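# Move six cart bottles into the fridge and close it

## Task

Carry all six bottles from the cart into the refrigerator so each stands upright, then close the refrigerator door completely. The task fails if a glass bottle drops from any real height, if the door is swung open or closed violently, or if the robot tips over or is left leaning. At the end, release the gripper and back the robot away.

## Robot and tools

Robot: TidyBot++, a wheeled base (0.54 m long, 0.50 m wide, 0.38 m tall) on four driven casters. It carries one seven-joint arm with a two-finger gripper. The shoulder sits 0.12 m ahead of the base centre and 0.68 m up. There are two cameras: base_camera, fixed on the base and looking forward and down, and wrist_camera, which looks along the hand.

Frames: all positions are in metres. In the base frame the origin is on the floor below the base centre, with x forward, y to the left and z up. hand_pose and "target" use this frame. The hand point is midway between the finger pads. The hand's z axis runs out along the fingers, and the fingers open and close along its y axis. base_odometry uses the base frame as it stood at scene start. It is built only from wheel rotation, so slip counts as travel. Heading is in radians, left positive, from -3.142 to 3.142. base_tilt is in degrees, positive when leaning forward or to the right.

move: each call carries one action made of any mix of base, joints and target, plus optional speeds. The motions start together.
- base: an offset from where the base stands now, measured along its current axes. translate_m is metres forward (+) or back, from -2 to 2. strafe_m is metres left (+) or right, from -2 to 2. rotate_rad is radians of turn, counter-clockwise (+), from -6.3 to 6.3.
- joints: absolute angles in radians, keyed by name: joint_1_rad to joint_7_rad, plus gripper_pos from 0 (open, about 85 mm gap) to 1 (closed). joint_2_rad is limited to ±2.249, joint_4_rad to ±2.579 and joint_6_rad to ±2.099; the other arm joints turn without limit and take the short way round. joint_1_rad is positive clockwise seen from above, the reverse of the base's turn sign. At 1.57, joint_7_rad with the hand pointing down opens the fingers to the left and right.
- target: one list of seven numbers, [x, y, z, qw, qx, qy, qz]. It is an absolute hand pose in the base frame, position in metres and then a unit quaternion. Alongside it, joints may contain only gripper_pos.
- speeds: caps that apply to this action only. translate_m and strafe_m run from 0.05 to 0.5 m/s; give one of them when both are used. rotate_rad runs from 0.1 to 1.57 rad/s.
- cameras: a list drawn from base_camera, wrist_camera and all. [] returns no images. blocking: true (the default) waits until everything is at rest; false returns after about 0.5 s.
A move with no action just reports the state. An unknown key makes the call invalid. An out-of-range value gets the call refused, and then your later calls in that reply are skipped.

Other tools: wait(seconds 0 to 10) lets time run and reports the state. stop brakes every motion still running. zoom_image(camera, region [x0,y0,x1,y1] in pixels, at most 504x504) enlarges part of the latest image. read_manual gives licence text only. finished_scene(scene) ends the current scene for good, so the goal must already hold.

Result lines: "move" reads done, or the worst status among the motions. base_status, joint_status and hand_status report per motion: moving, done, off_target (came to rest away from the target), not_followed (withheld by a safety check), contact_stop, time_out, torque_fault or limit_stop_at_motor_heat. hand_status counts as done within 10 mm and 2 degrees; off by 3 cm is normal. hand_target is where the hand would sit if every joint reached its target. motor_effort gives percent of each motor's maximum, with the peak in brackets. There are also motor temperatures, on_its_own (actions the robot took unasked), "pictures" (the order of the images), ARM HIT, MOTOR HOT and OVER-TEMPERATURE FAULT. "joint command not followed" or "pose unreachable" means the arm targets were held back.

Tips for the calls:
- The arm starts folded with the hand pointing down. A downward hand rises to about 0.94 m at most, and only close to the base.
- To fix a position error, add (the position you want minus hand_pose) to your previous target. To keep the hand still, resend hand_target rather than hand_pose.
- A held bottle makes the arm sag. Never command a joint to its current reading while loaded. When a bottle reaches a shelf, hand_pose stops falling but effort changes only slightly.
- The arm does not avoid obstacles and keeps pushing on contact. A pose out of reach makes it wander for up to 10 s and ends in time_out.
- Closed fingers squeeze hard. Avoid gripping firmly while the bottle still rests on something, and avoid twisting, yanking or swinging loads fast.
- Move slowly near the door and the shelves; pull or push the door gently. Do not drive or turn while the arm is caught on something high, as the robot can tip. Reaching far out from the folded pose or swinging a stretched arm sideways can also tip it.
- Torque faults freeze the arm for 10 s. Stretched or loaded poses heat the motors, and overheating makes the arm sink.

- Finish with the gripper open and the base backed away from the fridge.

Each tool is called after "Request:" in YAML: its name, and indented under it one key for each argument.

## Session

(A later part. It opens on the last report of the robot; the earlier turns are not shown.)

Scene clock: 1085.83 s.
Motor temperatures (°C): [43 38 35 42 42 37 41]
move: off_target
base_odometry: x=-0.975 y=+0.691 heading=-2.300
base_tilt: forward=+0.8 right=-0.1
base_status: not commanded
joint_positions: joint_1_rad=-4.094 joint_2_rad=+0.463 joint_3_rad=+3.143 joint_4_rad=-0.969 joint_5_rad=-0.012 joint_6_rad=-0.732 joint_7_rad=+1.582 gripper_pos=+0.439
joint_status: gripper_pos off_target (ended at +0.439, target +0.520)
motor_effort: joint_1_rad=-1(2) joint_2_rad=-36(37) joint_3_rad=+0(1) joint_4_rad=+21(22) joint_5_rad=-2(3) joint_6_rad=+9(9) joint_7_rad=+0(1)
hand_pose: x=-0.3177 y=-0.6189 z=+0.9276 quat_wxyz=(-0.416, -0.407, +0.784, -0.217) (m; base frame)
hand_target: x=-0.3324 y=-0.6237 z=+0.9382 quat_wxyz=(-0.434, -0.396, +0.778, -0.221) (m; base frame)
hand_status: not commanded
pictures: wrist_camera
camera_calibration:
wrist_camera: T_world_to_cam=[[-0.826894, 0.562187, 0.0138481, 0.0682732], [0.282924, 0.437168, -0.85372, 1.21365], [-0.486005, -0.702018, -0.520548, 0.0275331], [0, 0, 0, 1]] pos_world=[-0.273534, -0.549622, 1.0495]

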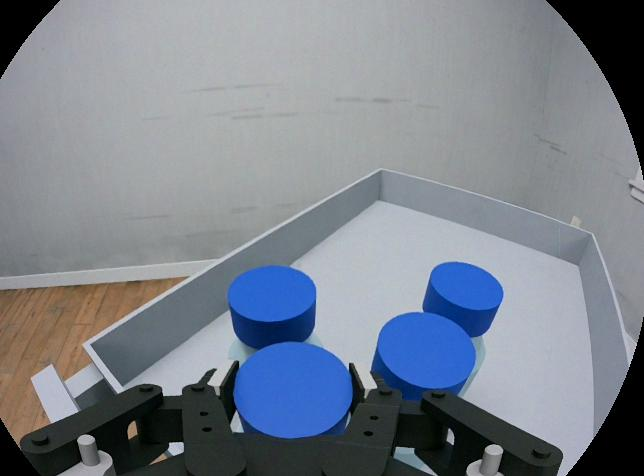

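Request:
move:
  joints: {"joint_2_rad": 0.468, "joint_4_rad": -0.83, "joint_6_rad": -0.83}
  cameras: []

Request:
move:
  joints: {"joint_2_rad": 0.46, "joint_4_rad": -0.73, "joint_6_rad": -0.935}
  cameras: ["wrist_camera"]

Request:
move:
  joints: {"joint_2_rad": 0.355, "joint_4_rad": -0.74, "joint_6_rad": -1.055}
  cameras: []

Request:
move:
  joints: {"joint_2_rad": 0.01, "joint_4_rad": -1.07, "joint_6_rad": -1.107}
  cameras: ["wrist_camera"]

Request:
move:
  joints: {"joint_2_rad": -0.488, "joint_4_rad": -1.29, "joint_6_rad": -1.375}
  cameras: ["wrist_camera"]

Scene clock: 1103.53 s.
Motor temperatures (°C): [43 38 35 42 42 37 41]
move: off_target
base_odometry: x=-0.975 y=+0.691 heading=-2.300
base_tilt: forward=+0.8 right=-0.1
base_status: not commanded
joint_positions: joint_1_rad=-4.094 joint_2_rad=+0.486 joint_3_rad=+3.143 joint_4_rad=-0.888 joint_5_rad=-0.012 joint_6_rad=-0.811 joint_7_rad=+1.582 gripper_pos=+0.439
joint_status: joint_4_rad off_target (ended at -0.888, target -0.830); the others done
motor_effort: joint_1_rad=-1(2) joint_2_rad=-43(45) joint_3_rad=+0(1) joint_4_rad=+25(26) joint_5_rad=-2(3) joint_6_rad=+12(12) joint_7_rad=+0(1)
hand_pose: x=-0.3185 y=-0.6206 z=+0.9354 quat_wxyz=(-0.408, -0.409, +0.788, -0.213) (m; base frame)
hand_target: x=-0.3246 y=-0.6131 z=+0.9774 quat_wxyz=(-0.432, -0.397, +0.779, -0.220) (m; base frame)
hand_status: not commanded
pictures: none
No camera images: "cameras" was empty.

Scene clock: 1104.77 s.
Motor temperatures (°C): [43 38 35 42 42 37 41]
move: off_target
base_odometry: x=-0.975 y=+0.691 heading=-2.300
base_tilt: forward=+0.8 right=-0.1
base_status: not commanded
joint_positions: joint_1_rad=-4.094 joint_2_rad=+0.479 joint_3_rad=+3.143 joint_4_rad=-0.777 joint_5_rad=-0.012 joint_6_rad=-0.902 joint_7_rad=+1.582 gripper_pos=+0.439
joint_status: joint_4_rad off_target (ended at -0.777, target -0.730); the others done
motor_effort: joint_1_rad=-1(1) joint_2_rad=-43(45) joint_3_rad=+0(1) joint_4_rad=+24(26) joint_5_rad=-2(3) joint_6_rad=+11(12) joint_7_rad=+0(1)
hand_pose: x=-0.3141 y=-0.6148 z=+0.9798 quat_wxyz=(-0.418, -0.407, +0.782, -0.219) (m; base frame)
hand_target: x=-0.3168 y=-0.6022 z=+1.0119 quat_wxyz=(-0.434, -0.397, +0.778, -0.221) (m; base frame)
hand_status: not commanded
pictures: wrist_camera
camera_calibration:
wrist_camera: T_world_to_cam=[[-0.828007, 0.560531, 0.0144778, 0.0661933], [0.278902, 0.434115, -0.856597, 1.25506], [-0.486434, -0.70523, -0.515784, 0.0525979], [0, 0, 0, 1]] pos_world=[-0.269646, -0.544851, 1.10125]

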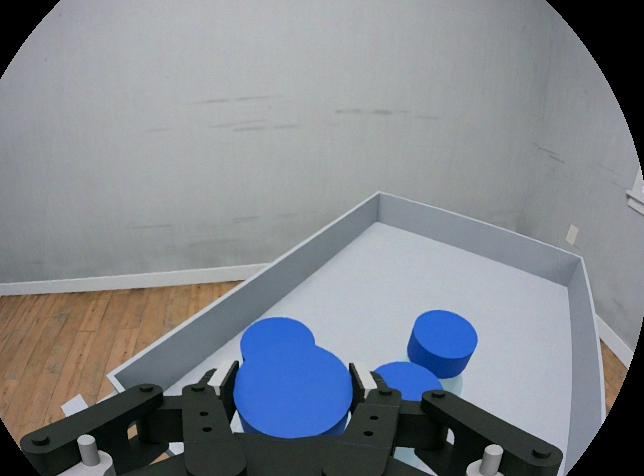

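Scene clock: 1105.93 s.
Motor temperatures (°C): [43 38 35 42 42 37 41]
move: done
base_odometry: x=-0.975 y=+0.691 heading=-2.300
base_tilt: forward=+0.8 right=-0.1
base_status: not commanded
joint_positions: joint_1_rad=-4.090 joint_2_rad=+0.374 joint_3_rad=+3.144 joint_4_rad=-0.777 joint_5_rad=-0.010 joint_6_rad=-1.023 joint_7_rad=+1.582 gripper_pos=+0.439
joint_status: all done
motor_effort: joint_1_rad=-1(3) joint_2_rad=-39(47) joint_3_rad=+0(3) joint_4_rad=+24(26) joint_5_rad=-2(5) joint_6_rad=+11(13) joint_7_rad=+0(1)
hand_pose: x=-0.2849 y=-0.5680 z=+1.0250 quat_wxyz=(-0.413, -0.408, +0.786, -0.214) (m; base frame)
hand_target: x=-0.2832 y=-0.5560 z=+1.0500 quat_wxyz=(-0.424, -0.399, +0.784, -0.216) (m; base frame)
hand_status: not commanded
pictures: none
No camera images: "cameras" was empty.

Scene clock: 1107.73 s.
Motor temperatures (°C): [43 38 35 42 42 37 41]
move: done
base_odometry: x=-0.975 y=+0.691 heading=-2.300
base_tilt: forward=+0.8 right=-0.1
base_status: not commanded
joint_positions: joint_1_rad=-4.090 joint_2_rad=+0.024 joint_3_rad=+3.144 joint_4_rad=-1.073 joint_5_rad=-0.010 joint_6_rad=-1.076 joint_7_rad=+1.582 gripper_pos=+0.439
joint_status: all done
motor_effort: joint_1_rad=+0(1) joint_2_rad=-23(41) joint_3_rad=+0(1) joint_4_rad=+23(25) joint_5_rad=-2(3) joint_6_rad=+11(12) joint_7_rad=+0(1)
hand_pose: x=-0.1971 y=-0.4457 z=+1.0696 quat_wxyz=(-0.414, -0.408, +0.785, -0.214) (m; base frame)
hand_target: x=-0.1946 y=-0.4341 z=+1.0708 quat_wxyz=(-0.409, -0.403, +0.791, -0.209) (m; base frame)
hand_status: not commanded
pictures: wrist_camera
camera_calibration:
wrist_camera: T_world_to_cam=[[-0.825972, 0.56347, 0.0164707, 0.0665228], [0.28592, 0.443944, -0.849214, 1.22385], [-0.485819, -0.696718, -0.527792, 0.291834], [0, 0, 0, 1]] pos_world=[-0.153199, -0.377479, 1.19224]

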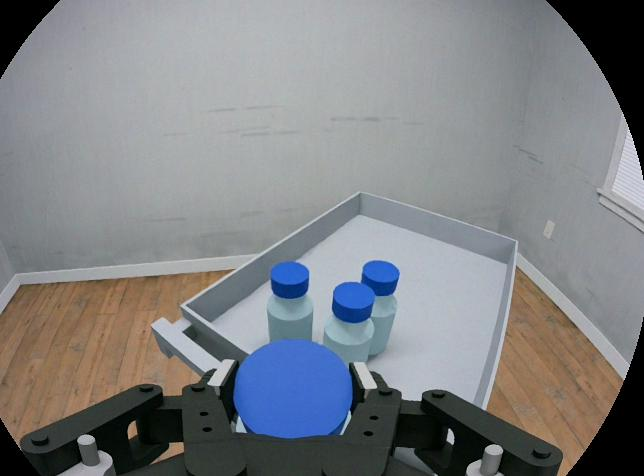

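Scene clock: 1109.60 s.
Motor temperatures (°C): [43 38 35 42 42 37 41]
move: done
base_odometry: x=-0.975 y=+0.691 heading=-2.300
base_tilt: forward=+0.8 right=-0.1
base_status: not commanded
joint_positions: joint_1_rad=-4.090 joint_2_rad=-0.479 joint_3_rad=+3.144 joint_4_rad=-1.289 joint_5_rad=-0.010 joint_6_rad=-1.343 joint_7_rad=+1.582 gripper_pos=+0.439
joint_status: all done
motor_effort: joint_1_rad=+0(1) joint_2_rad=+0(26) joint_3_rad=+1(1) joint_4_rad=+20(24) joint_5_rad=-2(3) joint_6_rad=+11(12) joint_7_rad=+1(1)
hand_pose: x=-0.0497 y=-0.2408 z=+1.1006 quat_wxyz=(-0.421, -0.407, +0.781, -0.218) (m; base frame)
hand_target: x=-0.0471 y=-0.2310 z=+1.0947 quat_wxyz=(-0.413, -0.402, +0.789, -0.211) (m; base frame)
hand_status: not commanded
pictures: wrist_camera
camera_calibration:
wrist_camera: T_world_to_cam=[[-0.827136, 0.561734, 0.0173585, 0.0709594], [0.27501, 0.431493, -0.859176, 1.1245], [-0.490119, -0.705881, -0.511386, 0.502082], [0, 0, 0, 1]] pos_world=[-0.00447454, -0.170662, 1.22166]

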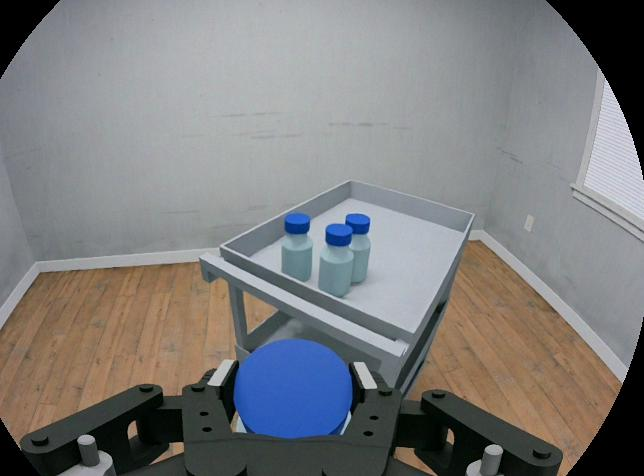

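Request:
move:
  base: {"translate_m": 0.858, "strafe_m": -0.238}
  joints: {"joint_1_rad": 1.078}
  cameras: ["wrist_camera"]

Scene clock: 1121.37 s.
Motor temperatures (°C): [43 38 35 42 42 37 41]
move: done
base_odometry: x=-1.724 y=+0.210 heading=-2.299
base_tilt: forward=+0.9 right=-0.1
base_status: done
joint_positions: joint_1_rad=-5.181 joint_2_rad=-0.475 joint_3_rad=+3.143 joint_4_rad=-1.293 joint_5_rad=-0.010 joint_6_rad=-1.346 joint_7_rad=+1.582 gripper_pos=+0.439
joint_status: all done
motor_effort: joint_1_rad=+0(1) joint_2_rad=-1(5) joint_3_rad=+1(3) joint_4_rad=+20(21) joint_5_rad=-2(4) joint_6_rad=+11(11) joint_7_rad=+1(1)
hand_pose: x=+0.2554 y=-0.2618 z=+1.0971 quat_wxyz=(-0.244, -0.755, +0.458, -0.401) (m; base frame)
hand_target: x=+0.2548 y=-0.2500 z=+1.0947 quat_wxyz=(-0.238, -0.760, +0.455, -0.398) (m; base frame)
hand_status: not commanded
pictures: wrist_camera
camera_calibration:
wrist_camera: T_world_to_cam=[[-0.880026, -0.474604, 0.0174833, 0.0772256], [-0.260117, 0.450863, -0.853851, 1.1825], [0.397359, -0.755959, -0.520224, 0.404924], [0, 0, 0, 1]] pos_world=[0.214649, -0.190389, 1.21898]

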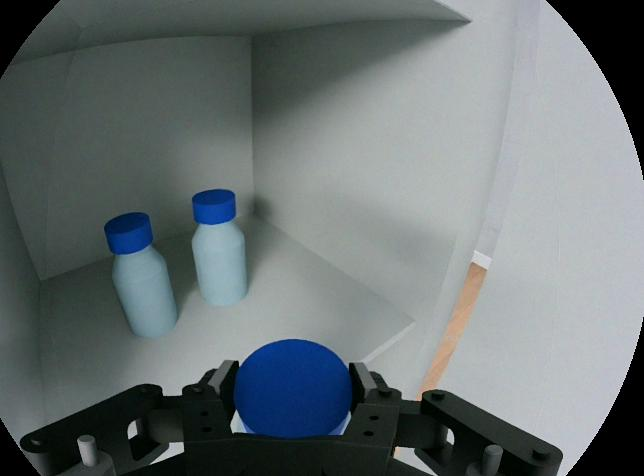

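Request:
move:
  joints: {"joint_2_rad": 0.089, "joint_4_rad": -0.839, "joint_6_rad": -1.117}
  cameras: ["wrist_camera"]

Request:
move:
  joints: {"joint_2_rad": 0.07, "joint_4_rad": -0.963, "joint_6_rad": -1.066}
  cameras: []

Request:
move:
  joints: {"joint_2_rad": 0.0643, "joint_4_rad": -0.984, "joint_6_rad": -1.05}
  cameras: []

Request:
move:
  joints: {"joint_2_rad": 0.0586, "joint_4_rad": -1.005, "joint_6_rad": -1.045}
  cameras: ["wrist_camera"]

Scene clock: 1128.87 s.
Motor temperatures (°C): [43 38 35 42 42 37 41]
move: off_target
base_odometry: x=-1.724 y=+0.210 heading=-2.299
base_tilt: forward=+0.8 right=-0.1
base_status: not commanded
joint_positions: joint_1_rad=-5.181 joint_2_rad=+0.110 joint_3_rad=+3.143 joint_4_rad=-0.890 joint_5_rad=-0.010 joint_6_rad=-1.180 joint_7_rad=+1.582 gripper_pos=+0.439
joint_status: joint_4_rad off_target (ended at -0.890, target -0.839); the others done
motor_effort: joint_1_rad=+0(1) joint_2_rad=-26(30) joint_3_rad=+1(1) joint_4_rad=+22(23) joint_5_rad=-2(3) joint_6_rad=+11(12) joint_7_rad=+0(1)
hand_pose: x=+0.3775 y=-0.5037 z=+1.0914 quat_wxyz=(-0.240, -0.758, +0.460, -0.395) (m; base frame)
hand_target: x=+0.3879 y=-0.4980 z=+1.1472 quat_wxyz=(-0.268, -0.732, +0.438, -0.447) (m; base frame)
hand_status: not commanded
pictures: wrist_camera
camera_calibration:
wrist_camera: T_world_to_cam=[[-0.880586, -0.473583, 0.0169515, 0.071235], [-0.26589, 0.464156, -0.844903, 1.31761], [0.392264, -0.748517, -0.53465, 0.191979], [0, 0, 0, 1]] pos_world=[0.337761, -0.434142, 1.21469]

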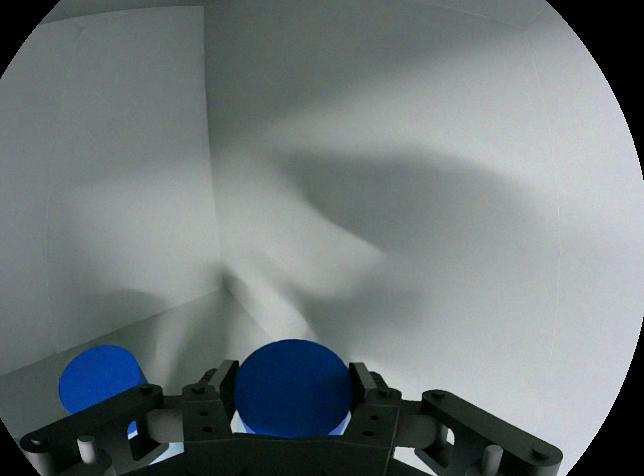

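Scene clock: 1129.87 s.
Motor temperatures (°C): [43 38 35 42 42 37 41]
move: done
base_odometry: x=-1.724 y=+0.210 heading=-2.299
base_tilt: forward=+0.8 right=-0.1
base_status: not commanded
joint_positions: joint_1_rad=-5.181 joint_2_rad=+0.097 joint_3_rad=+3.143 joint_4_rad=-0.964 joint_5_rad=-0.010 joint_6_rad=-1.126 joint_7_rad=+1.582 gripper_pos=+0.439
joint_status: all done
motor_effort: joint_1_rad=-1(1) joint_2_rad=-26(27) joint_3_rad=+0(1) joint_4_rad=+22(23) joint_5_rad=-2(3) joint_6_rad=+11(11) joint_7_rad=+1(1)
hand_pose: x=+0.3787 y=-0.5062 z=+1.0742 quat_wxyz=(-0.239, -0.759, +0.461, -0.392) (m; base frame)
hand_target: x=+0.3890 y=-0.5000 z=+1.1057 quat_wxyz=(-0.256, -0.744, +0.445, -0.427) (m; base frame)
hand_status: not commanded
pictures: none
No camera images: "cameras" was empty.

Scene clock: 1130.47 s.
Motor temperatures (°C): [43 38 35 42 42 37 41]
move: done
base_odometry: x=-1.724 y=+0.210 heading=-2.299
base_tilt: forward=+0.8 right=-0.1
base_status: not commanded
joint_positions: joint_1_rad=-5.181 joint_2_rad=+0.087 joint_3_rad=+3.143 joint_4_rad=-0.984 joint_5_rad=-0.010 joint_6_rad=-1.107 joint_7_rad=+1.582 gripper_pos=+0.439
joint_status: all done
motor_effort: joint_1_rad=+0(1) joint_2_rad=-26(26) joint_3_rad=+0(1) joint_4_rad=+23(23) joint_5_rad=-2(2) joint_6_rad=+10(11) joint_7_rad=+0(1)
hand_pose: x=+0.3783 y=-0.5054 z=+1.0742 quat_wxyz=(-0.241, -0.757, +0.460, -0.396) (m; base frame)
hand_target: x=+0.3891 y=-0.5002 z=+1.1019 quat_wxyz=(-0.256, -0.744, +0.445, -0.428) (m; base frame)
hand_status: not commanded
pictures: none
No camera images: "cameras" was empty.

Scene clock: 1131.03 s.
Motor temperatures (°C): [43 38 35 42 42 37 41]
move: done
base_odometry: x=-1.724 y=+0.210 heading=-2.299
base_tilt: forward=+0.8 right=-0.1
base_status: not commanded
joint_positions: joint_1_rad=-5.181 joint_2_rad=+0.078 joint_3_rad=+3.143 joint_4_rad=-0.999 joint_5_rad=-0.010 joint_6_rad=-1.095 joint_7_rad=+1.582 gripper_pos=+0.439
joint_status: all done
motor_effort: joint_1_rad=-1(1) joint_2_rad=-24(25) joint_3_rad=+0(1) joint_4_rad=+21(23) joint_5_rad=-3(3) joint_6_rad=+9(10) joint_7_rad=+0(1)
hand_pose: x=+0.3775 y=-0.5038 z=+1.0742 quat_wxyz=(-0.242, -0.756, +0.460, -0.398) (m; base frame)
hand_target: x=+0.3883 y=-0.4987 z=+1.0951 quat_wxyz=(-0.254, -0.746, +0.446, -0.424) (m; base frame)
hand_status: not commanded
pictures: wrist_camera
camera_calibration:
wrist_camera: T_world_to_cam=[[-0.880934, -0.472944, 0.0167024, 0.0721907], [-0.26193, 0.457884, -0.84955, 1.30349], [0.394142, -0.752772, -0.527244, 0.171895], [0, 0, 0, 1]] pos_world=[0.337267, -0.433306, 1.1968]

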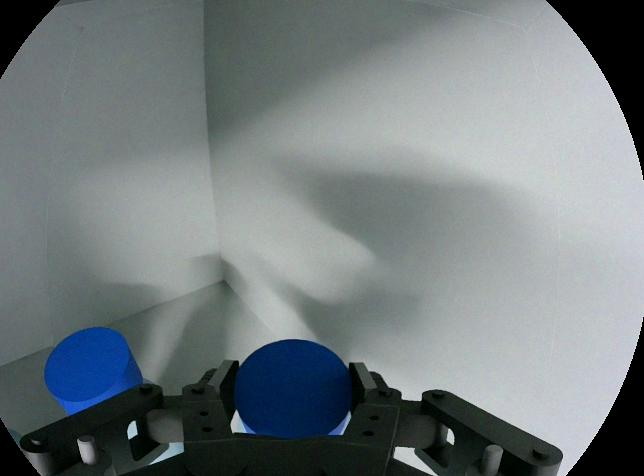

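Request:
move:
  joints: {"joint_2_rad": 0.053, "joint_4_rad": -1.026, "joint_6_rad": -1.057}
  cameras: []

Request:
move:
  joints: {"joint_2_rad": 0.0475, "joint_4_rad": -1.047, "joint_6_rad": -1.068}
  cameras: []

Request:
move:
  joints: {"gripper_pos": 0.32}
  cameras: ["wrist_camera"]

Scene clock: 1136.57 s.
Motor temperatures (°C): [43 38 35 42 42 37 41]
move: done
base_odometry: x=-1.724 y=+0.210 heading=-2.299
base_tilt: forward=+0.8 right=-0.1
base_status: not commanded
joint_positions: joint_1_rad=-5.181 joint_2_rad=+0.067 joint_3_rad=+3.143 joint_4_rad=-1.011 joint_5_rad=-0.010 joint_6_rad=-1.093 joint_7_rad=+1.582 gripper_pos=+0.439
joint_status: all done
motor_effort: joint_1_rad=+0(1) joint_2_rad=-22(24) joint_3_rad=+1(1) joint_4_rad=+20(21) joint_5_rad=-3(3) joint_6_rad=+8(9) joint_7_rad=+0(1)
hand_pose: x=+0.3756 y=-0.5002 z=+1.0741 quat_wxyz=(-0.242, -0.756, +0.460, -0.398) (m; base frame)
hand_target: x=+0.3862 y=-0.4947 z=+1.0837 quat_wxyz=(-0.247, -0.752, +0.450, -0.414) (m; base frame)
hand_status: not commanded
pictures: none
No camera images: "cameras" was empty.

Scene clock: 1137.17 s.
Motor temperatures (°C): [43 38 35 42 42 37 41]
move: done
base_odometry: x=-1.724 y=+0.210 heading=-2.299
base_tilt: forward=+0.8 right=-0.1
base_status: not commanded
joint_positions: joint_1_rad=-5.181 joint_2_rad=+0.057 joint_3_rad=+3.143 joint_4_rad=-1.023 joint_5_rad=-0.010 joint_6_rad=-1.092 joint_7_rad=+1.582 gripper_pos=+0.439
joint_status: all done
motor_effort: joint_1_rad=-1(1) joint_2_rad=-21(23) joint_3_rad=+0(1) joint_4_rad=+19(20) joint_5_rad=-2(3) joint_6_rad=+6(7) joint_7_rad=+1(1)
hand_pose: x=+0.3737 y=-0.4963 z=+1.0740 quat_wxyz=(-0.242, -0.756, +0.460, -0.398) (m; base frame)
hand_target: x=+0.3841 y=-0.4907 z=+1.0726 quat_wxyz=(-0.241, -0.757, +0.453, -0.404) (m; base frame)
hand_status: not commanded
pictures: none
No camera images: "cameras" was empty.

Scene clock: 1137.80 s.
Motor temperatures (°C): [43 38 35 42 42 37 41]
move: done
base_odometry: x=-1.724 y=+0.210 heading=-2.299
base_tilt: forward=+0.8 right=-0.1
base_status: not commanded
joint_positions: joint_1_rad=-5.181 joint_2_rad=+0.056 joint_3_rad=+3.143 joint_4_rad=-1.028 joint_5_rad=-0.010 joint_6_rad=-1.092 joint_7_rad=+1.582 gripper_pos=+0.320
joint_status: all done
motor_effort: joint_1_rad=-1(1) joint_2_rad=-20(22) joint_3_rad=+0(1) joint_4_rad=+19(20) joint_5_rad=-2(3) joint_6_rad=+7(8) joint_7_rad=+0(1)
hand_pose: x=+0.3737 y=-0.4959 z=+1.0717 quat_wxyz=(-0.241, -0.757, +0.460, -0.396) (m; base frame)
hand_target: x=+0.3841 y=-0.4907 z=+1.0726 quat_wxyz=(-0.241, -0.757, +0.453, -0.404) (m; base frame)
hand_status: not commanded
pictures: wrist_camera
camera_calibration:
wrist_camera: T_world_to_cam=[[-0.880721, -0.473345, 0.0165945, 0.0725068], [-0.263751, 0.46104, -0.847276, 1.29652], [0.393403, -0.750591, -0.530893, 0.183271], [0, 0, 0, 1]] pos_world=[0.333718, -0.425867, 1.19461]

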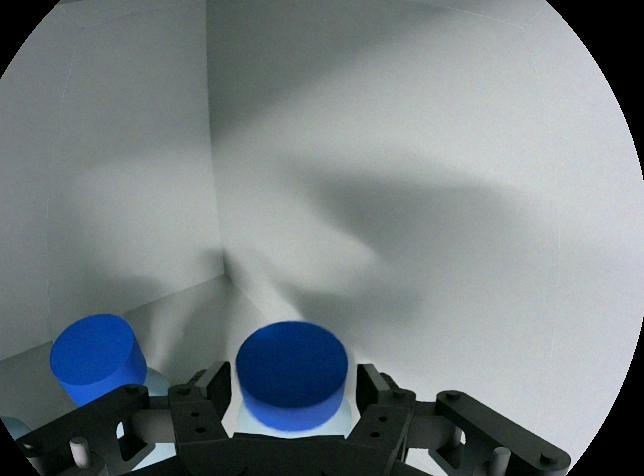

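Request:
move:
  joints: {"gripper_pos": 0.24}
  cameras: []

Request:
move:
  joints: {"joint_2_rad": -0.078, "joint_4_rad": -1.02, "joint_6_rad": -1.253}
  cameras: []

Request:
move:
  joints: {"joint_2_rad": -0.476, "joint_4_rad": -1.321, "joint_6_rad": -1.395}
  cameras: ["wrist_camera"]

Scene clock: 1143.93 s.
Motor temperatures (°C): [43 38 35 42 42 37 41]
move: done
base_odometry: x=-1.724 y=+0.210 heading=-2.299
base_tilt: forward=+0.8 right=-0.1
base_status: not commanded
joint_positions: joint_1_rad=-5.182 joint_2_rad=+0.056 joint_3_rad=+3.143 joint_4_rad=-1.028 joint_5_rad=-0.010 joint_6_rad=-1.092 joint_7_rad=+1.582 gripper_pos=+0.240
joint_status: all done
motor_effort: joint_1_rad=+0(1) joint_2_rad=-21(21) joint_3_rad=+0(1) joint_4_rad=+19(19) joint_5_rad=-2(3) joint_6_rad=+8(8) joint_7_rad=+1(1)
hand_pose: x=+0.3739 y=-0.4958 z=+1.0717 quat_wxyz=(-0.241, -0.757, +0.460, -0.396) (m; base frame)
hand_target: x=+0.3841 y=-0.4907 z=+1.0726 quat_wxyz=(-0.241, -0.757, +0.453, -0.404) (m; base frame)
hand_status: not commanded
pictures: none
No camera images: "cameras" was empty.

Scene clock: 1145.27 s.
Motor temperatures (°C): [43 38 35 42 42 37 41]
move: done
base_odometry: x=-1.724 y=+0.210 heading=-2.299
base_tilt: forward=+0.8 right=-0.1
base_status: not commanded
joint_positions: joint_1_rad=-5.182 joint_2_rad=-0.084 joint_3_rad=+3.143 joint_4_rad=-1.028 joint_5_rad=-0.010 joint_6_rad=-1.205 joint_7_rad=+1.582 gripper_pos=+0.240
joint_status: all done
motor_effort: joint_1_rad=+0(1) joint_2_rad=-14(24) joint_3_rad=+1(1) joint_4_rad=+18(21) joint_5_rad=-2(3) joint_6_rad=+8(9) joint_7_rad=+0(1)
hand_pose: x=+0.3390 y=-0.4267 z=+1.1152 quat_wxyz=(-0.248, -0.752, +0.456, -0.407) (m; base frame)
hand_target: x=+0.3445 y=-0.4170 z=+1.1042 quat_wxyz=(-0.234, -0.764, +0.457, -0.391) (m; base frame)
hand_status: not commanded
pictures: none
No camera images: "cameras" was empty.

Scene clock: 1146.97 s.
Motor temperatures (°C): [43 38 35 42 42 37 41]
move: done
base_odometry: x=-1.724 y=+0.210 heading=-2.299
base_tilt: forward=+0.8 right=-0.1
base_status: not commanded
joint_positions: joint_1_rad=-5.182 joint_2_rad=-0.477 joint_3_rad=+3.143 joint_4_rad=-1.300 joint_5_rad=-0.010 joint_6_rad=-1.344 joint_7_rad=+1.582 gripper_pos=+0.240
joint_status: all done
motor_effort: joint_1_rad=+0(1) joint_2_rad=+2(17) joint_3_rad=+1(1) joint_4_rad=+17(19) joint_5_rad=-2(3) joint_6_rad=+8(9) joint_7_rad=+1(1)
hand_pose: x=+0.2555 y=-0.2614 z=+1.0946 quat_wxyz=(-0.243, -0.756, +0.458, -0.400) (m; base frame)
hand_target: x=+0.2557 y=-0.2518 z=+1.0713 quat_wxyz=(-0.224, -0.773, +0.462, -0.374) (m; base frame)
hand_status: not commanded
pictures: wrist_camera
camera_calibration:
wrist_camera: T_world_to_cam=[[-0.879609, -0.475378, 0.0174271, 0.0772678], [-0.261643, 0.452882, -0.852315, 1.17957], [0.397279, -0.754264, -0.522738, 0.407086], [0, 0, 0, 1]] pos_world=[0.214864, -0.190423, 1.21682]

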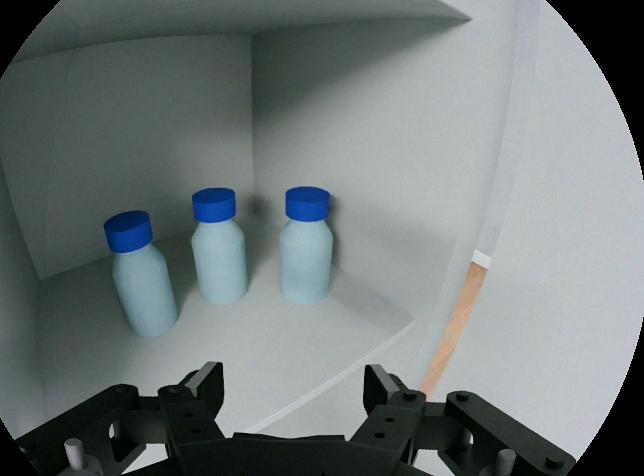

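Request:
move:
  base: {"translate_m": -0.858, "strafe_m": 0.238}
  joints: {"joint_1_rad": 2.299, "gripper_pos": 0.28}
  cameras: []

Request:
move:
  joints: {"joint_2_rad": 0.3235, "joint_4_rad": -1.029, "joint_6_rad": -0.765}
  cameras: ["wrist_camera"]

Scene clock: 1161.30 s.
Motor temperatures (°C): [43 38 35 42 42 37 41]
move: done
base_odometry: x=-0.975 y=+0.692 heading=-2.300
base_tilt: forward=+0.8 right=-0.1
base_status: done
joint_positions: joint_1_rad=-4.009 joint_2_rad=-0.474 joint_3_rad=+3.143 joint_4_rad=-1.304 joint_5_rad=-0.010 joint_6_rad=-1.346 joint_7_rad=+1.582 gripper_pos=+0.280
joint_status: all done
motor_effort: joint_1_rad=+0(2) joint_2_rad=+1(6) joint_3_rad=+1(3) joint_4_rad=+17(17) joint_5_rad=-3(3) joint_6_rad=+8(8) joint_7_rad=+0(1)
hand_pose: x=-0.0696 y=-0.2282 z=+1.0914 quat_wxyz=(-0.421, -0.377, +0.801, -0.197) (m; base frame)
hand_target: x=-0.0707 y=-0.2147 z=+1.0713 quat_wxyz=(-0.398, -0.368, +0.821, -0.178) (m; base frame)
hand_status: not commanded
pictures: none
No camera images: "cameras" was empty.

Scene clock: 1163.67 s.
Motor temperatures (°C): [43 38 35 42 42 37 41]
move: done
base_odometry: x=-0.975 y=+0.692 heading=-2.300
base_tilt: forward=+0.8 right=-0.1
base_status: not commanded
joint_positions: joint_1_rad=-4.009 joint_2_rad=+0.321 joint_3_rad=+3.143 joint_4_rad=-1.061 joint_5_rad=-0.010 joint_6_rad=-0.811 joint_7_rad=+1.582 gripper_pos=+0.280
joint_status: all done
motor_effort: joint_1_rad=+0(1) joint_2_rad=-32(35) joint_3_rad=+0(2) joint_4_rad=+21(23) joint_5_rad=-1(3) joint_6_rad=+7(9) joint_7_rad=+0(1)
hand_pose: x=-0.3279 y=-0.5316 z=+0.9590 quat_wxyz=(-0.414, -0.377, +0.806, -0.194) (m; base frame)
hand_target: x=-0.3502 y=-0.5283 z=+0.9870 quat_wxyz=(-0.447, -0.357, +0.795, -0.200) (m; base frame)
hand_status: not commanded
pictures: wrist_camera
camera_calibration:
wrist_camera: T_world_to_cam=[[-0.777033, 0.629264, 0.015688, 0.0605551], [0.332514, 0.431505, -0.838593, 1.20395], [-0.534466, -0.646398, -0.544533, 0.136915], [0, 0, 0, 1]] pos_world=[-0.2801, -0.469113, 1.08323]

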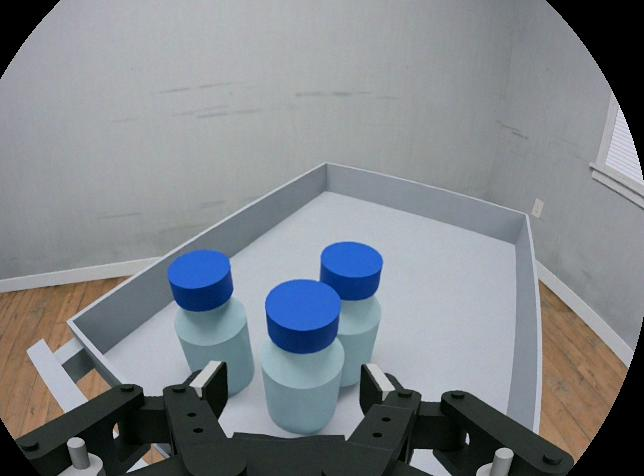

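Request:
move:
  joints: {"joint_1_rad": 2.304, "joint_2_rad": 0.43, "joint_4_rad": -0.948, "joint_6_rad": -0.735}
  cameras: ["wrist_camera"]

Scene clock: 1182.07 s.
Motor temperatures (°C): [43 38 35 42 42 37 41]
move: done
base_odometry: x=-0.975 y=+0.692 heading=-2.300
base_tilt: forward=+0.8 right=-0.1
base_status: not commanded
joint_positions: joint_1_rad=-4.004 joint_2_rad=+0.427 joint_3_rad=+3.143 joint_4_rad=-0.976 joint_5_rad=-0.010 joint_6_rad=-0.777 joint_7_rad=+1.582 gripper_pos=+0.280
joint_status: all done
motor_effort: joint_1_rad=+0(1) joint_2_rad=-35(39) joint_3_rad=+0(1) joint_4_rad=+21(22) joint_5_rad=-2(3) joint_6_rad=+8(8) joint_7_rad=+0(1)
hand_pose: x=-0.3599 y=-0.5637 z=+0.9391 quat_wxyz=(-0.419, -0.374, +0.804, -0.195) (m; base frame)
hand_target: x=-0.3823 y=-0.5586 z=+0.9639 quat_wxyz=(-0.449, -0.354, +0.795, -0.200) (m; base frame)
hand_status: not commanded
pictures: wrist_camera
camera_calibration:
wrist_camera: T_world_to_cam=[[-0.773637, 0.633426, 0.0160572, 0.0593885], [0.327857, 0.421858, -0.845308, 1.21093], [-0.542213, -0.648697, -0.534038, 0.0743315], [0, 0, 0, 1]] pos_world=[-0.310764, -0.500241, 1.06235]

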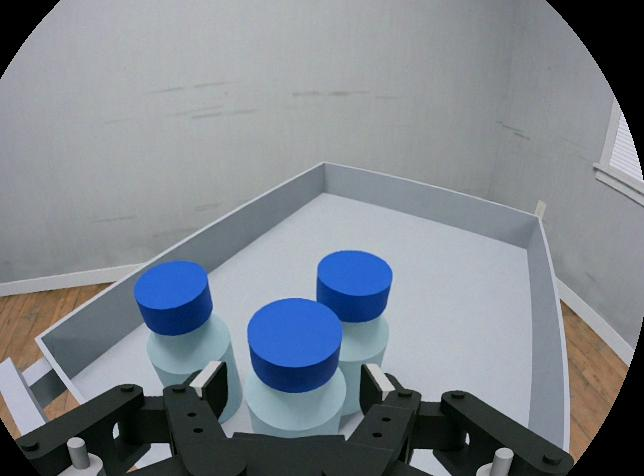

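Request:
move:
  joints: {"joint_2_rad": 0.573, "joint_4_rad": -0.762, "joint_6_rad": -0.82}
  cameras: ["wrist_camera"]

Scene clock: 1189.00 s.
Motor temperatures (°C): [43 38 35 42 42 37 41]
move: done
base_odometry: x=-0.975 y=+0.692 heading=-2.300
base_tilt: forward=+0.8 right=-0.1
base_status: not commanded
joint_positions: joint_1_rad=-4.004 joint_2_rad=+0.567 joint_3_rad=+3.143 joint_4_rad=-0.792 joint_5_rad=-0.010 joint_6_rad=-0.778 joint_7_rad=+1.582 gripper_pos=+0.280
joint_status: all done
motor_effort: joint_1_rad=+0(1) joint_2_rad=-41(43) joint_3_rad=+0(1) joint_4_rad=+21(22) joint_5_rad=-1(3) joint_6_rad=+8(8) joint_7_rad=+0(1)
hand_pose: x=-0.3966 y=-0.6065 z=+0.9356 quat_wxyz=(-0.437, -0.369, +0.795, -0.203) (m; base frame)
hand_target: x=-0.4110 y=-0.5905 z=+0.9371 quat_wxyz=(-0.433, -0.358, +0.805, -0.193) (m; base frame)
hand_status: not commanded
pictures: wrist_camera
camera_calibration:
wrist_camera: T_world_to_cam=[[-0.773235, 0.633886, 0.0172002, 0.0576043], [0.303891, 0.394231, -0.867313, 1.2324], [-0.556559, -0.66541, -0.497466, -0.0253063], [0, 0, 0, 1]] pos_world=[-0.344058, -0.539203, 1.0553]

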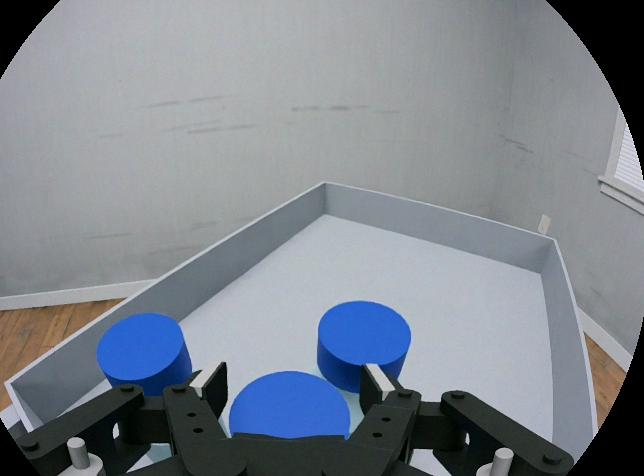

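Request:
move:
  joints: {"joint_6_rad": -0.868}
  cameras: ["wrist_camera"]

Scene clock: 1193.67 s.
Motor temperatures (°C): [43 38 35 42 42 37 41]
move: done
base_odometry: x=-0.975 y=+0.692 heading=-2.300
base_tilt: forward=+0.8 right=-0.1
base_status: not commanded
joint_positions: joint_1_rad=-4.004 joint_2_rad=+0.567 joint_3_rad=+3.143 joint_4_rad=-0.790 joint_5_rad=-0.010 joint_6_rad=-0.831 joint_7_rad=+1.582 gripper_pos=+0.280
joint_status: all done
motor_effort: joint_1_rad=+0(1) joint_2_rad=-40(41) joint_3_rad=+0(1) joint_4_rad=+20(22) joint_5_rad=-1(2) joint_6_rad=+7(8) joint_7_rad=+1(1)
hand_pose: x=-0.3907 y=-0.5999 z=+0.9232 quat_wxyz=(-0.416, -0.375, +0.806, -0.193) (m; base frame)
hand_target: x=-0.4053 y=-0.5841 z=+0.9249 quat_wxyz=(-0.413, -0.363, +0.815, -0.184) (m; base frame)
hand_status: not commanded
pictures: wrist_camera
camera_calibration:
wrist_camera: T_world_to_cam=[[-0.774075, 0.632889, 0.0161464, 0.0581635], [0.331654, 0.4271, -0.841185, 1.22373], [-0.539272, -0.645784, -0.540507, 0.0345156], [0, 0, 0, 1]] pos_world=[-0.342219, -0.537177, 1.0471]

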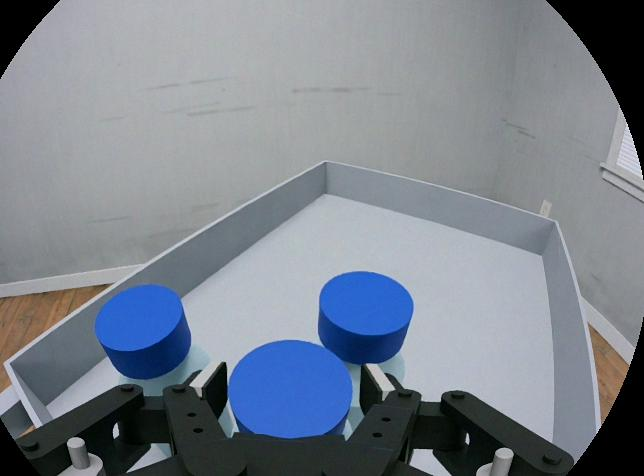

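Request:
move:
  joints: {"gripper_pos": 0.52}
  cameras: ["wrist_camera"]

Scene clock: 1198.27 s.
Motor temperatures (°C): [43 38 35 42 42 37 41]
move: off_target
base_odometry: x=-0.975 y=+0.692 heading=-2.300
base_tilt: forward=+0.8 right=-0.1
base_status: not commanded
joint_positions: joint_1_rad=-4.004 joint_2_rad=+0.566 joint_3_rad=+3.143 joint_4_rad=-0.790 joint_5_rad=-0.010 joint_6_rad=-0.831 joint_7_rad=+1.582 gripper_pos=+0.434
joint_status: gripper_pos off_target (ended at +0.434, target +0.520)
motor_effort: joint_1_rad=+1(3) joint_2_rad=-39(41) joint_3_rad=+1(2) joint_4_rad=+21(22) joint_5_rad=-2(2) joint_6_rad=+8(9) joint_7_rad=+0(1)
hand_pose: x=-0.3904 y=-0.5998 z=+0.9238 quat_wxyz=(-0.416, -0.375, +0.806, -0.194) (m; base frame)
hand_target: x=-0.4053 y=-0.5841 z=+0.9249 quat_wxyz=(-0.413, -0.363, +0.815, -0.184) (m; base frame)
hand_status: not commanded
pictures: wrist_camera
camera_calibration:
wrist_camera: T_world_to_cam=[[-0.774257, 0.632672, 0.0159, 0.0583479], [0.331579, 0.426926, -0.841302, 1.22401], [-0.539056, -0.646112, -0.540331, 0.0347629], [0, 0, 0, 1]] pos_world=[-0.34194, -0.537016, 1.04762]

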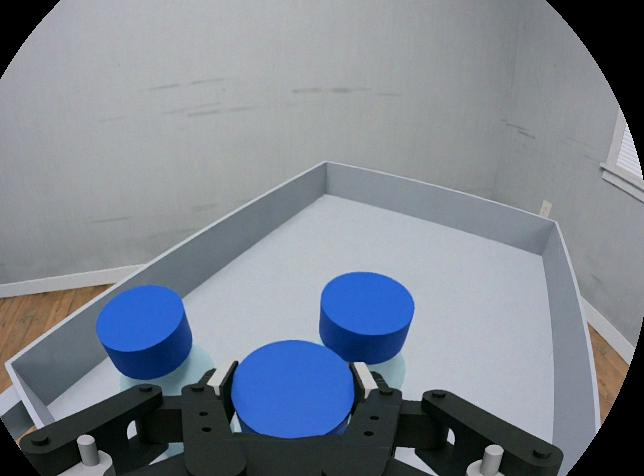

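Request:
move:
  joints: {"joint_2_rad": 0.562, "joint_4_rad": -0.66, "joint_6_rad": -0.905}
  cameras: []

Request:
move:
  joints: {"joint_2_rad": 0.55, "joint_4_rad": -0.56, "joint_6_rad": -1.0}
  cameras: ["wrist_camera"]

Scene clock: 1217.17 s.
Motor temperatures (°C): [43 39 35 42 42 37 41]
move: off_target
base_odometry: x=-0.975 y=+0.692 heading=-2.300
base_tilt: forward=+0.7 right=-0.1
base_status: not commanded
joint_positions: joint_1_rad=-4.004 joint_2_rad=+0.588 joint_3_rad=+3.143 joint_4_rad=-0.725 joint_5_rad=-0.010 joint_6_rad=-0.889 joint_7_rad=+1.582 gripper_pos=+0.434
joint_status: joint_4_rad off_target (ended at -0.725, target -0.660); the others done
motor_effort: joint_1_rad=+1(1) joint_2_rad=-48(49) joint_3_rad=+1(1) joint_4_rad=+26(27) joint_5_rad=-2(2) joint_6_rad=+12(13) joint_7_rad=+0(1)
hand_pose: x=-0.3915 y=-0.6013 z=+0.9287 quat_wxyz=(-0.411, -0.376, +0.808, -0.191) (m; base frame)
hand_target: x=-0.4047 y=-0.5835 z=+0.9809 quat_wxyz=(-0.444, -0.356, +0.798, -0.198) (m; base frame)
hand_status: not commanded
pictures: none
No camera images: "cameras" was empty.

Scene clock: 1218.43 s.
Motor temperatures (°C): [43 39 35 42 42 37 41]
move: off_target
base_odometry: x=-0.975 y=+0.692 heading=-2.300
base_tilt: forward=+0.8 right=-0.1
base_status: not commanded
joint_positions: joint_1_rad=-4.001 joint_2_rad=+0.576 joint_3_rad=+3.143 joint_4_rad=-0.612 joint_5_rad=-0.010 joint_6_rad=-0.971 joint_7_rad=+1.582 gripper_pos=+0.434
joint_status: joint_4_rad off_target (ended at -0.612, target -0.560); the others done
motor_effort: joint_1_rad=+0(1) joint_2_rad=-47(50) joint_3_rad=+0(1) joint_4_rad=+25(27) joint_5_rad=-2(3) joint_6_rad=+11(13) joint_7_rad=+0(1)
hand_pose: x=-0.3872 y=-0.5930 z=+0.9793 quat_wxyz=(-0.428, -0.371, +0.800, -0.198) (m; base frame)
hand_target: x=-0.3944 y=-0.5720 z=+1.0204 quat_wxyz=(-0.451, -0.354, +0.795, -0.201) (m; base frame)
hand_status: not commanded
pictures: wrist_camera
camera_calibration:
wrist_camera: T_world_to_cam=[[-0.772981, 0.634201, 0.0169895, 0.0560443], [0.316354, 0.408516, -0.856175, 1.26456], [-0.549927, -0.656432, -0.516407, 0.0371193], [0, 0, 0, 1]] pos_world=[-0.336314, -0.52777, 1.1009]

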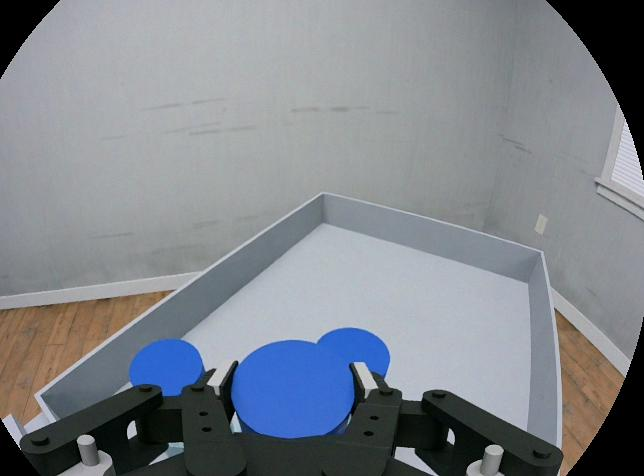

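Request:
move:
  joints: {"joint_2_rad": 0.355, "joint_4_rad": -0.74, "joint_6_rad": -1.055}
  cameras: []

Request:
move:
  joints: {"joint_2_rad": 0.01, "joint_4_rad": -1.07, "joint_6_rad": -1.107}
  cameras: []

Request:
move:
  joints: {"joint_2_rad": -0.488, "joint_4_rad": -1.29, "joint_6_rad": -1.375}
  cameras: ["wrist_camera"]

Scene clock: 1266.47 s.
Motor temperatures (°C): [43 40 35 42 42 37 41]
move: done
base_odometry: x=-0.975 y=+0.692 heading=-2.300
base_tilt: forward=+0.8 right=-0.1
base_status: not commanded
joint_positions: joint_1_rad=-4.001 joint_2_rad=+0.378 joint_3_rad=+3.143 joint_4_rad=-0.750 joint_5_rad=-0.010 joint_6_rad=-1.028 joint_7_rad=+1.582 gripper_pos=+0.434
joint_status: all done
motor_effort: joint_1_rad=+0(1) joint_2_rad=-39(50) joint_3_rad=+0(1) joint_4_rad=+24(26) joint_5_rad=-2(3) joint_6_rad=+11(13) joint_7_rad=+0(1)
hand_pose: x=-0.3344 y=-0.5318 z=+1.0354 quat_wxyz=(-0.429, -0.371, +0.799, -0.199) (m; base frame)
hand_target: x=-0.3392 y=-0.5108 z=+1.0499 quat_wxyz=(-0.435, -0.358, +0.804, -0.193) (m; base frame)
hand_status: not commanded
pictures: none
No camera images: "cameras" was empty.

Scene clock: 1268.30 s.
Motor temperatures (°C): [43 40 35 42 42 37 41]
move: done
base_odometry: x=-0.975 y=+0.692 heading=-2.300
base_tilt: forward=+0.8 right=+0.0
base_status: not commanded
joint_positions: joint_1_rad=-4.001 joint_2_rad=+0.028 joint_3_rad=+3.143 joint_4_rad=-1.078 joint_5_rad=-0.010 joint_6_rad=-1.079 joint_7_rad=+1.582 gripper_pos=+0.434
joint_status: all done
motor_effort: joint_1_rad=+0(1) joint_2_rad=-24(41) joint_3_rad=+0(1) joint_4_rad=+24(25) joint_5_rad=-2(3) joint_6_rad=+11(12) joint_7_rad=+0(1)
hand_pose: x=-0.2354 y=-0.4169 z=+1.0642 quat_wxyz=(-0.418, -0.374, +0.805, -0.194) (m; base frame)
hand_target: x=-0.2384 y=-0.3988 z=+1.0708 quat_wxyz=(-0.420, -0.361, +0.811, -0.187) (m; base frame)
hand_status: not commanded
pictures: none
No camera images: "cameras" was empty.

Scene clock: 1270.17 s.
Motor temperatures (°C): [43 40 35 42 42 37 41]
move: done
base_odometry: x=-0.975 y=+0.692 heading=-2.300
base_tilt: forward=+0.8 right=-0.1
base_status: not commanded
joint_positions: joint_1_rad=-4.001 joint_2_rad=-0.477 joint_3_rad=+3.143 joint_4_rad=-1.293 joint_5_rad=-0.010 joint_6_rad=-1.346 joint_7_rad=+1.582 gripper_pos=+0.434
joint_status: all done
motor_effort: joint_1_rad=-1(1) joint_2_rad=-1(27) joint_3_rad=+1(1) joint_4_rad=+21(25) joint_5_rad=-2(2) joint_6_rad=+11(13) joint_7_rad=+0(1)
hand_pose: x=-0.0701 y=-0.2255 z=+1.0973 quat_wxyz=(-0.427, -0.373, +0.800, -0.198) (m; base frame)
hand_target: x=-0.0704 y=-0.2123 z=+1.0947 quat_wxyz=(-0.424, -0.360, +0.809, -0.189) (m; base frame)
hand_status: not commanded
pictures: wrist_camera
camera_calibration:
wrist_camera: T_world_to_cam=[[-0.77491, 0.631817, 0.0179431, 0.0643653], [0.316197, 0.412077, -0.854524, 1.11409], [-0.547297, -0.656506, -0.519101, 0.516771], [0, 0, 0, 1]] pos_world=[-0.0195678, -0.160495, 1.21912]

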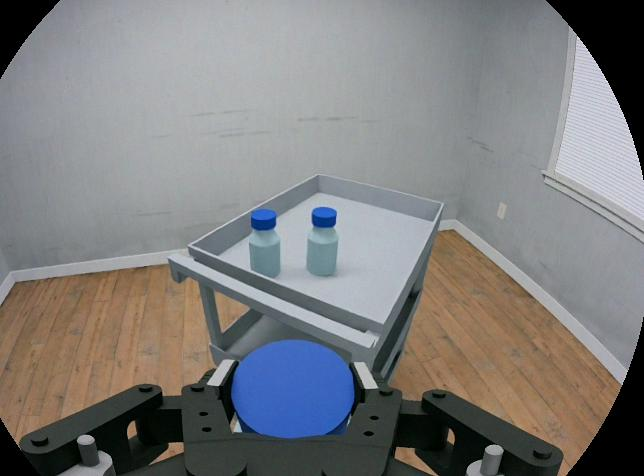

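Request:
move:
  base: {"translate_m": 0.858, "strafe_m": -0.238}
  joints: {"joint_1_rad": 1.026}
  cameras: ["wrist_camera"]

Scene clock: 1297.20 s.
Motor temperatures (°C): [43 39 35 42 42 37 41]
move: done
base_odometry: x=-1.724 y=+0.210 heading=-2.300
base_tilt: forward=+0.8 right=-0.1
base_status: done
joint_positions: joint_1_rad=-5.233 joint_2_rad=-0.473 joint_3_rad=+3.142 joint_4_rad=-1.296 joint_5_rad=-0.010 joint_6_rad=-1.349 joint_7_rad=+1.582 gripper_pos=+0.434
joint_status: all done
motor_effort: joint_1_rad=+0(2) joint_2_rad=-2(4) joint_3_rad=+1(4) joint_4_rad=+21(21) joint_5_rad=-2(4) joint_6_rad=+11(12) joint_7_rad=+0(1)
hand_pose: x=+0.2697 y=-0.2544 z=+1.0938 quat_wxyz=(-0.232, -0.769, +0.438, -0.404) (m; base frame)
hand_target: x=+0.2676 y=-0.2426 z=+1.0947 quat_wxyz=(-0.228, -0.772, +0.435, -0.404) (m; base frame)
hand_status: not commanded
pictures: wrist_camera
camera_calibration:
wrist_camera: T_world_to_cam=[[-0.853349, -0.521027, 0.0180608, 0.0736951], [-0.288104, 0.442424, -0.849268, 1.18052], [0.434502, -0.729926, -0.527652, 0.407911], [0, 0, 0, 1]] pos_world=[0.225762, -0.186147, 1.21648]

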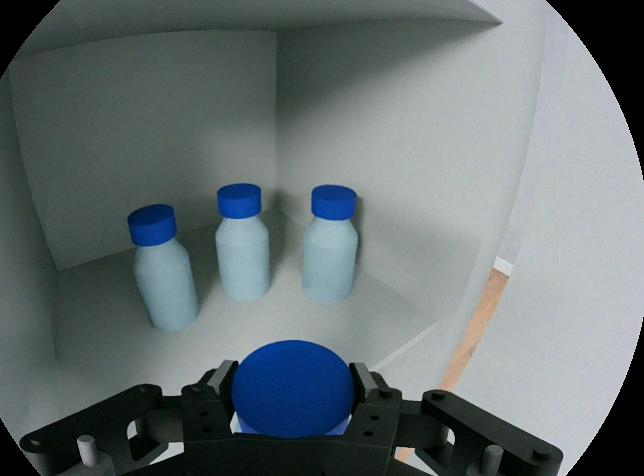

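Request:
move:
  joints: {"joint_2_rad": -0.1304, "joint_4_rad": -1.0585, "joint_6_rad": -1.1166}
  cameras: ["wrist_camera"]

Scene clock: 1310.53 s.
Motor temperatures (°C): [43 39 35 42 42 37 41]
move: off_target
base_odometry: x=-1.724 y=+0.210 heading=-2.300
base_tilt: forward=+0.8 right=-0.1
base_status: not commanded
joint_positions: joint_1_rad=-5.233 joint_2_rad=-0.107 joint_3_rad=+3.142 joint_4_rad=-1.114 joint_5_rad=-0.010 joint_6_rad=-1.182 joint_7_rad=+1.582 gripper_pos=+0.434
joint_status: joint_4_rad off_target (ended at -1.114, target -1.058); the others done
motor_effort: joint_1_rad=-1(1) joint_2_rad=-18(22) joint_3_rad=+1(1) joint_4_rad=+23(24) joint_5_rad=-3(3) joint_6_rad=+11(12) joint_7_rad=+0(1)
hand_pose: x=+0.3585 y=-0.4097 z=+1.0877 quat_wxyz=(-0.228, -0.772, +0.441, -0.398) (m; base frame)
hand_target: x=+0.3658 y=-0.4046 z=+1.1453 quat_wxyz=(-0.256, -0.744, +0.419, -0.454) (m; base frame)
hand_status: not commanded
pictures: wrist_camera
camera_calibration:
wrist_camera: T_world_to_cam=[[-0.853892, -0.520184, 0.0166449, 0.0707534], [-0.293884, 0.455528, -0.840313, 1.26732], [0.429536, -0.722428, -0.541845, 0.272998], [0, 0, 0, 1]] pos_world=[0.315597, -0.343271, 1.21169]

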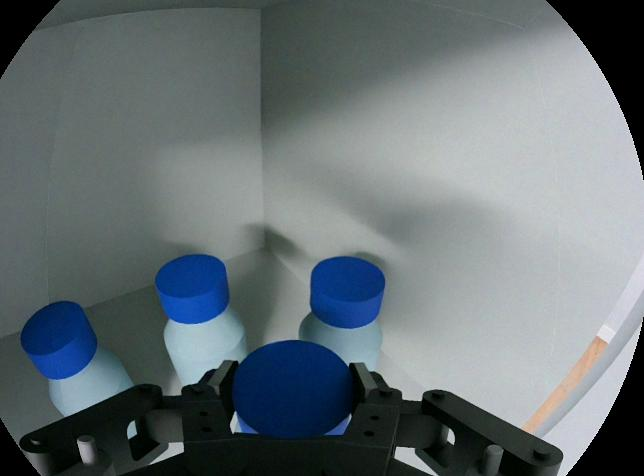

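Request:
move:
  joints: {"joint_2_rad": -0.149, "joint_4_rad": -1.181, "joint_6_rad": -1.068}
  cameras: []

Request:
move:
  joints: {"joint_2_rad": -0.155, "joint_4_rad": -1.202, "joint_6_rad": -1.052}
  cameras: []

Scene clock: 1319.70 s.
Motor temperatures (°C): [43 39 35 42 42 37 41]
move: done
base_odometry: x=-1.724 y=+0.210 heading=-2.300
base_tilt: forward=+0.8 right=-0.1
base_status: not commanded
joint_positions: joint_1_rad=-5.233 joint_2_rad=-0.121 joint_3_rad=+3.142 joint_4_rad=-1.188 joint_5_rad=-0.010 joint_6_rad=-1.133 joint_7_rad=+1.582 gripper_pos=+0.434
joint_status: all done
motor_effort: joint_1_rad=+0(1) joint_2_rad=-18(19) joint_3_rad=+1(1) joint_4_rad=+23(24) joint_5_rad=-2(3) joint_6_rad=+11(12) joint_7_rad=+0(1)
hand_pose: x=+0.3593 y=-0.4111 z=+1.0682 quat_wxyz=(-0.225, -0.774, +0.442, -0.394) (m; base frame)
hand_target: x=+0.3669 y=-0.4065 z=+1.1020 quat_wxyz=(-0.244, -0.756, +0.426, -0.433) (m; base frame)
hand_status: not commanded
pictures: none
No camera images: "cameras" was empty.

Scene clock: 1320.30 s.
Motor temperatures (°C): [43 39 35 42 42 37 41]
move: done
base_odometry: x=-1.724 y=+0.210 heading=-2.300
base_tilt: forward=+0.8 right=-0.1
base_status: not commanded
joint_positions: joint_1_rad=-5.233 joint_2_rad=-0.130 joint_3_rad=+3.142 joint_4_rad=-1.206 joint_5_rad=-0.010 joint_6_rad=-1.113 joint_7_rad=+1.582 gripper_pos=+0.434
joint_status: all done
motor_effort: joint_1_rad=+0(1) joint_2_rad=-17(18) joint_3_rad=+1(1) joint_4_rad=+23(24) joint_5_rad=-2(3) joint_6_rad=+11(11) joint_7_rad=+0(1)
hand_pose: x=+0.3590 y=-0.4107 z=+1.0681 quat_wxyz=(-0.228, -0.771, +0.441, -0.398) (m; base frame)
hand_target: x=+0.3669 y=-0.4065 z=+1.0979 quat_wxyz=(-0.244, -0.756, +0.426, -0.434) (m; base frame)
hand_status: not commanded
pictures: none
No camera images: "cameras" was empty.

Request:
move:
  joints: {"joint_2_rad": -0.1605, "joint_4_rad": -1.223, "joint_6_rad": -1.06}
  cameras: []

Request:
move:
  joints: {"joint_2_rad": -0.166, "joint_4_rad": -1.244, "joint_6_rad": -1.072}
  cameras: []

Request:
move:
  joints: {"joint_2_rad": -0.1715, "joint_4_rad": -1.265, "joint_6_rad": -1.086}
  cameras: ["wrist_camera"]

Scene clock: 1327.13 s.
Motor temperatures (°C): [43 39 35 42 42 37 41]
move: done
base_odometry: x=-1.724 y=+0.210 heading=-2.300
base_tilt: forward=+0.8 right=-0.1
base_status: not commanded
joint_positions: joint_1_rad=-5.233 joint_2_rad=-0.139 joint_3_rad=+3.142 joint_4_rad=-1.217 joint_5_rad=-0.010 joint_6_rad=-1.107 joint_7_rad=+1.582 gripper_pos=+0.434
joint_status: all done
motor_effort: joint_1_rad=-1(1) joint_2_rad=-16(17) joint_3_rad=+0(1) joint_4_rad=+22(23) joint_5_rad=-2(2) joint_6_rad=+10(11) joint_7_rad=+0(1)
hand_pose: x=+0.3576 y=-0.4083 z=+1.0680 quat_wxyz=(-0.229, -0.771, +0.441, -0.400) (m; base frame)
hand_target: x=+0.3650 y=-0.4034 z=+1.0870 quat_wxyz=(-0.239, -0.761, +0.428, -0.425) (m; base frame)
hand_status: not commanded
pictures: none
No camera images: "cameras" was empty.

Scene clock: 1327.73 s.
Motor temperatures (°C): [43 39 35 42 42 37 41]
move: done
base_odometry: x=-1.724 y=+0.210 heading=-2.300
base_tilt: forward=+0.8 right=-0.1
base_status: not commanded
joint_positions: joint_1_rad=-5.233 joint_2_rad=-0.150 joint_3_rad=+3.142 joint_4_rad=-1.228 joint_5_rad=-0.010 joint_6_rad=-1.104 joint_7_rad=+1.582 gripper_pos=+0.434
joint_status: all done
motor_effort: joint_1_rad=+0(1) joint_2_rad=-15(15) joint_3_rad=+1(1) joint_4_rad=+20(22) joint_5_rad=-2(3) joint_6_rad=+7(10) joint_7_rad=+1(1)
hand_pose: x=+0.3558 y=-0.4050 z=+1.0681 quat_wxyz=(-0.230, -0.770, +0.440, -0.401) (m; base frame)
hand_target: x=+0.3627 y=-0.3995 z=+1.0751 quat_wxyz=(-0.234, -0.766, +0.432, -0.414) (m; base frame)
hand_status: not commanded
pictures: none
No camera images: "cameras" was empty.

Scene clock: 1328.37 s.
Motor temperatures (°C): [43 39 35 42 42 37 41]
move: done
base_odometry: x=-1.724 y=+0.210 heading=-2.300
base_tilt: forward=+0.8 right=-0.1
base_status: not commanded
joint_positions: joint_1_rad=-5.233 joint_2_rad=-0.162 joint_3_rad=+3.142 joint_4_rad=-1.239 joint_5_rad=-0.010 joint_6_rad=-1.102 joint_7_rad=+1.582 gripper_pos=+0.434
joint_status: all done
motor_effort: joint_1_rad=+0(1) joint_2_rad=-12(15) joint_3_rad=+1(1) joint_4_rad=+18(20) joint_5_rad=-2(3) joint_6_rad=+6(8) joint_7_rad=+1(1)
hand_pose: x=+0.3534 y=-0.4009 z=+1.0681 quat_wxyz=(-0.230, -0.769, +0.440, -0.402) (m; base frame)
hand_target: x=+0.3600 y=-0.3951 z=+1.0628 quat_wxyz=(-0.227, -0.772, +0.435, -0.403) (m; base frame)
hand_status: not commanded
pictures: wrist_camera
camera_calibration:
wrist_camera: T_world_to_cam=[[-0.854286, -0.519542, 0.0165119, 0.0718299], [-0.289109, 0.448505, -0.84573, 1.24662], [0.431986, -0.727269, -0.533355, 0.259018], [0, 0, 0, 1]] pos_world=[0.30988, -0.333421, 1.19127]

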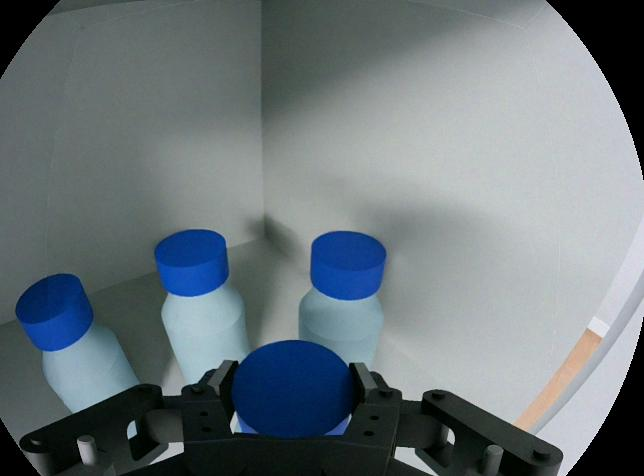

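Request:
move:
  joints: {"gripper_pos": 0.34}
  cameras: ["wrist_camera"]

Scene clock: 1332.90 s.
Motor temperatures (°C): [43 39 35 42 42 37 41]
move: done
base_odometry: x=-1.724 y=+0.210 heading=-2.300
base_tilt: forward=+0.8 right=-0.1
base_status: not commanded
joint_positions: joint_1_rad=-5.233 joint_2_rad=-0.162 joint_3_rad=+3.142 joint_4_rad=-1.247 joint_5_rad=-0.010 joint_6_rad=-1.102 joint_7_rad=+1.582 gripper_pos=+0.340
joint_status: all done
motor_effort: joint_1_rad=+0(1) joint_2_rad=-13(13) joint_3_rad=+0(1) joint_4_rad=+19(20) joint_5_rad=-2(3) joint_6_rad=+8(8) joint_7_rad=+0(1)
hand_pose: x=+0.3532 y=-0.4006 z=+1.0641 quat_wxyz=(-0.228, -0.771, +0.441, -0.399) (m; base frame)
hand_target: x=+0.3600 y=-0.3951 z=+1.0628 quat_wxyz=(-0.227, -0.772, +0.435, -0.403) (m; base frame)
hand_status: not commanded
pictures: wrist_camera
camera_calibration:
wrist_camera: T_world_to_cam=[[-0.854225, -0.519648, 0.016317, 0.0720473], [-0.29224, 0.453969, -0.841729, 1.24212], [0.429995, -0.723794, -0.539654, 0.265957], [0, 0, 0, 1]] pos_world=[0.310181, -0.333946, 1.18788]

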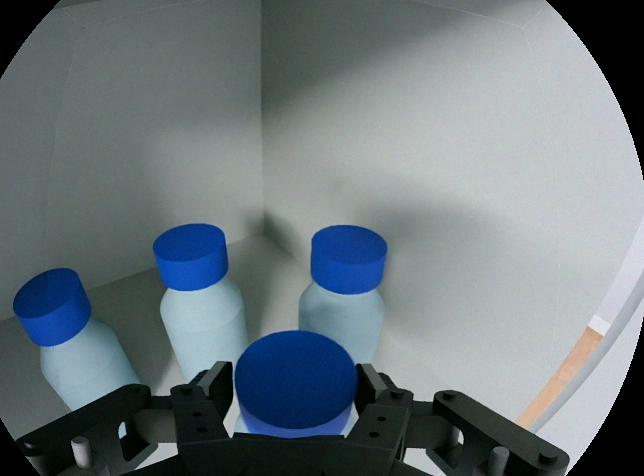

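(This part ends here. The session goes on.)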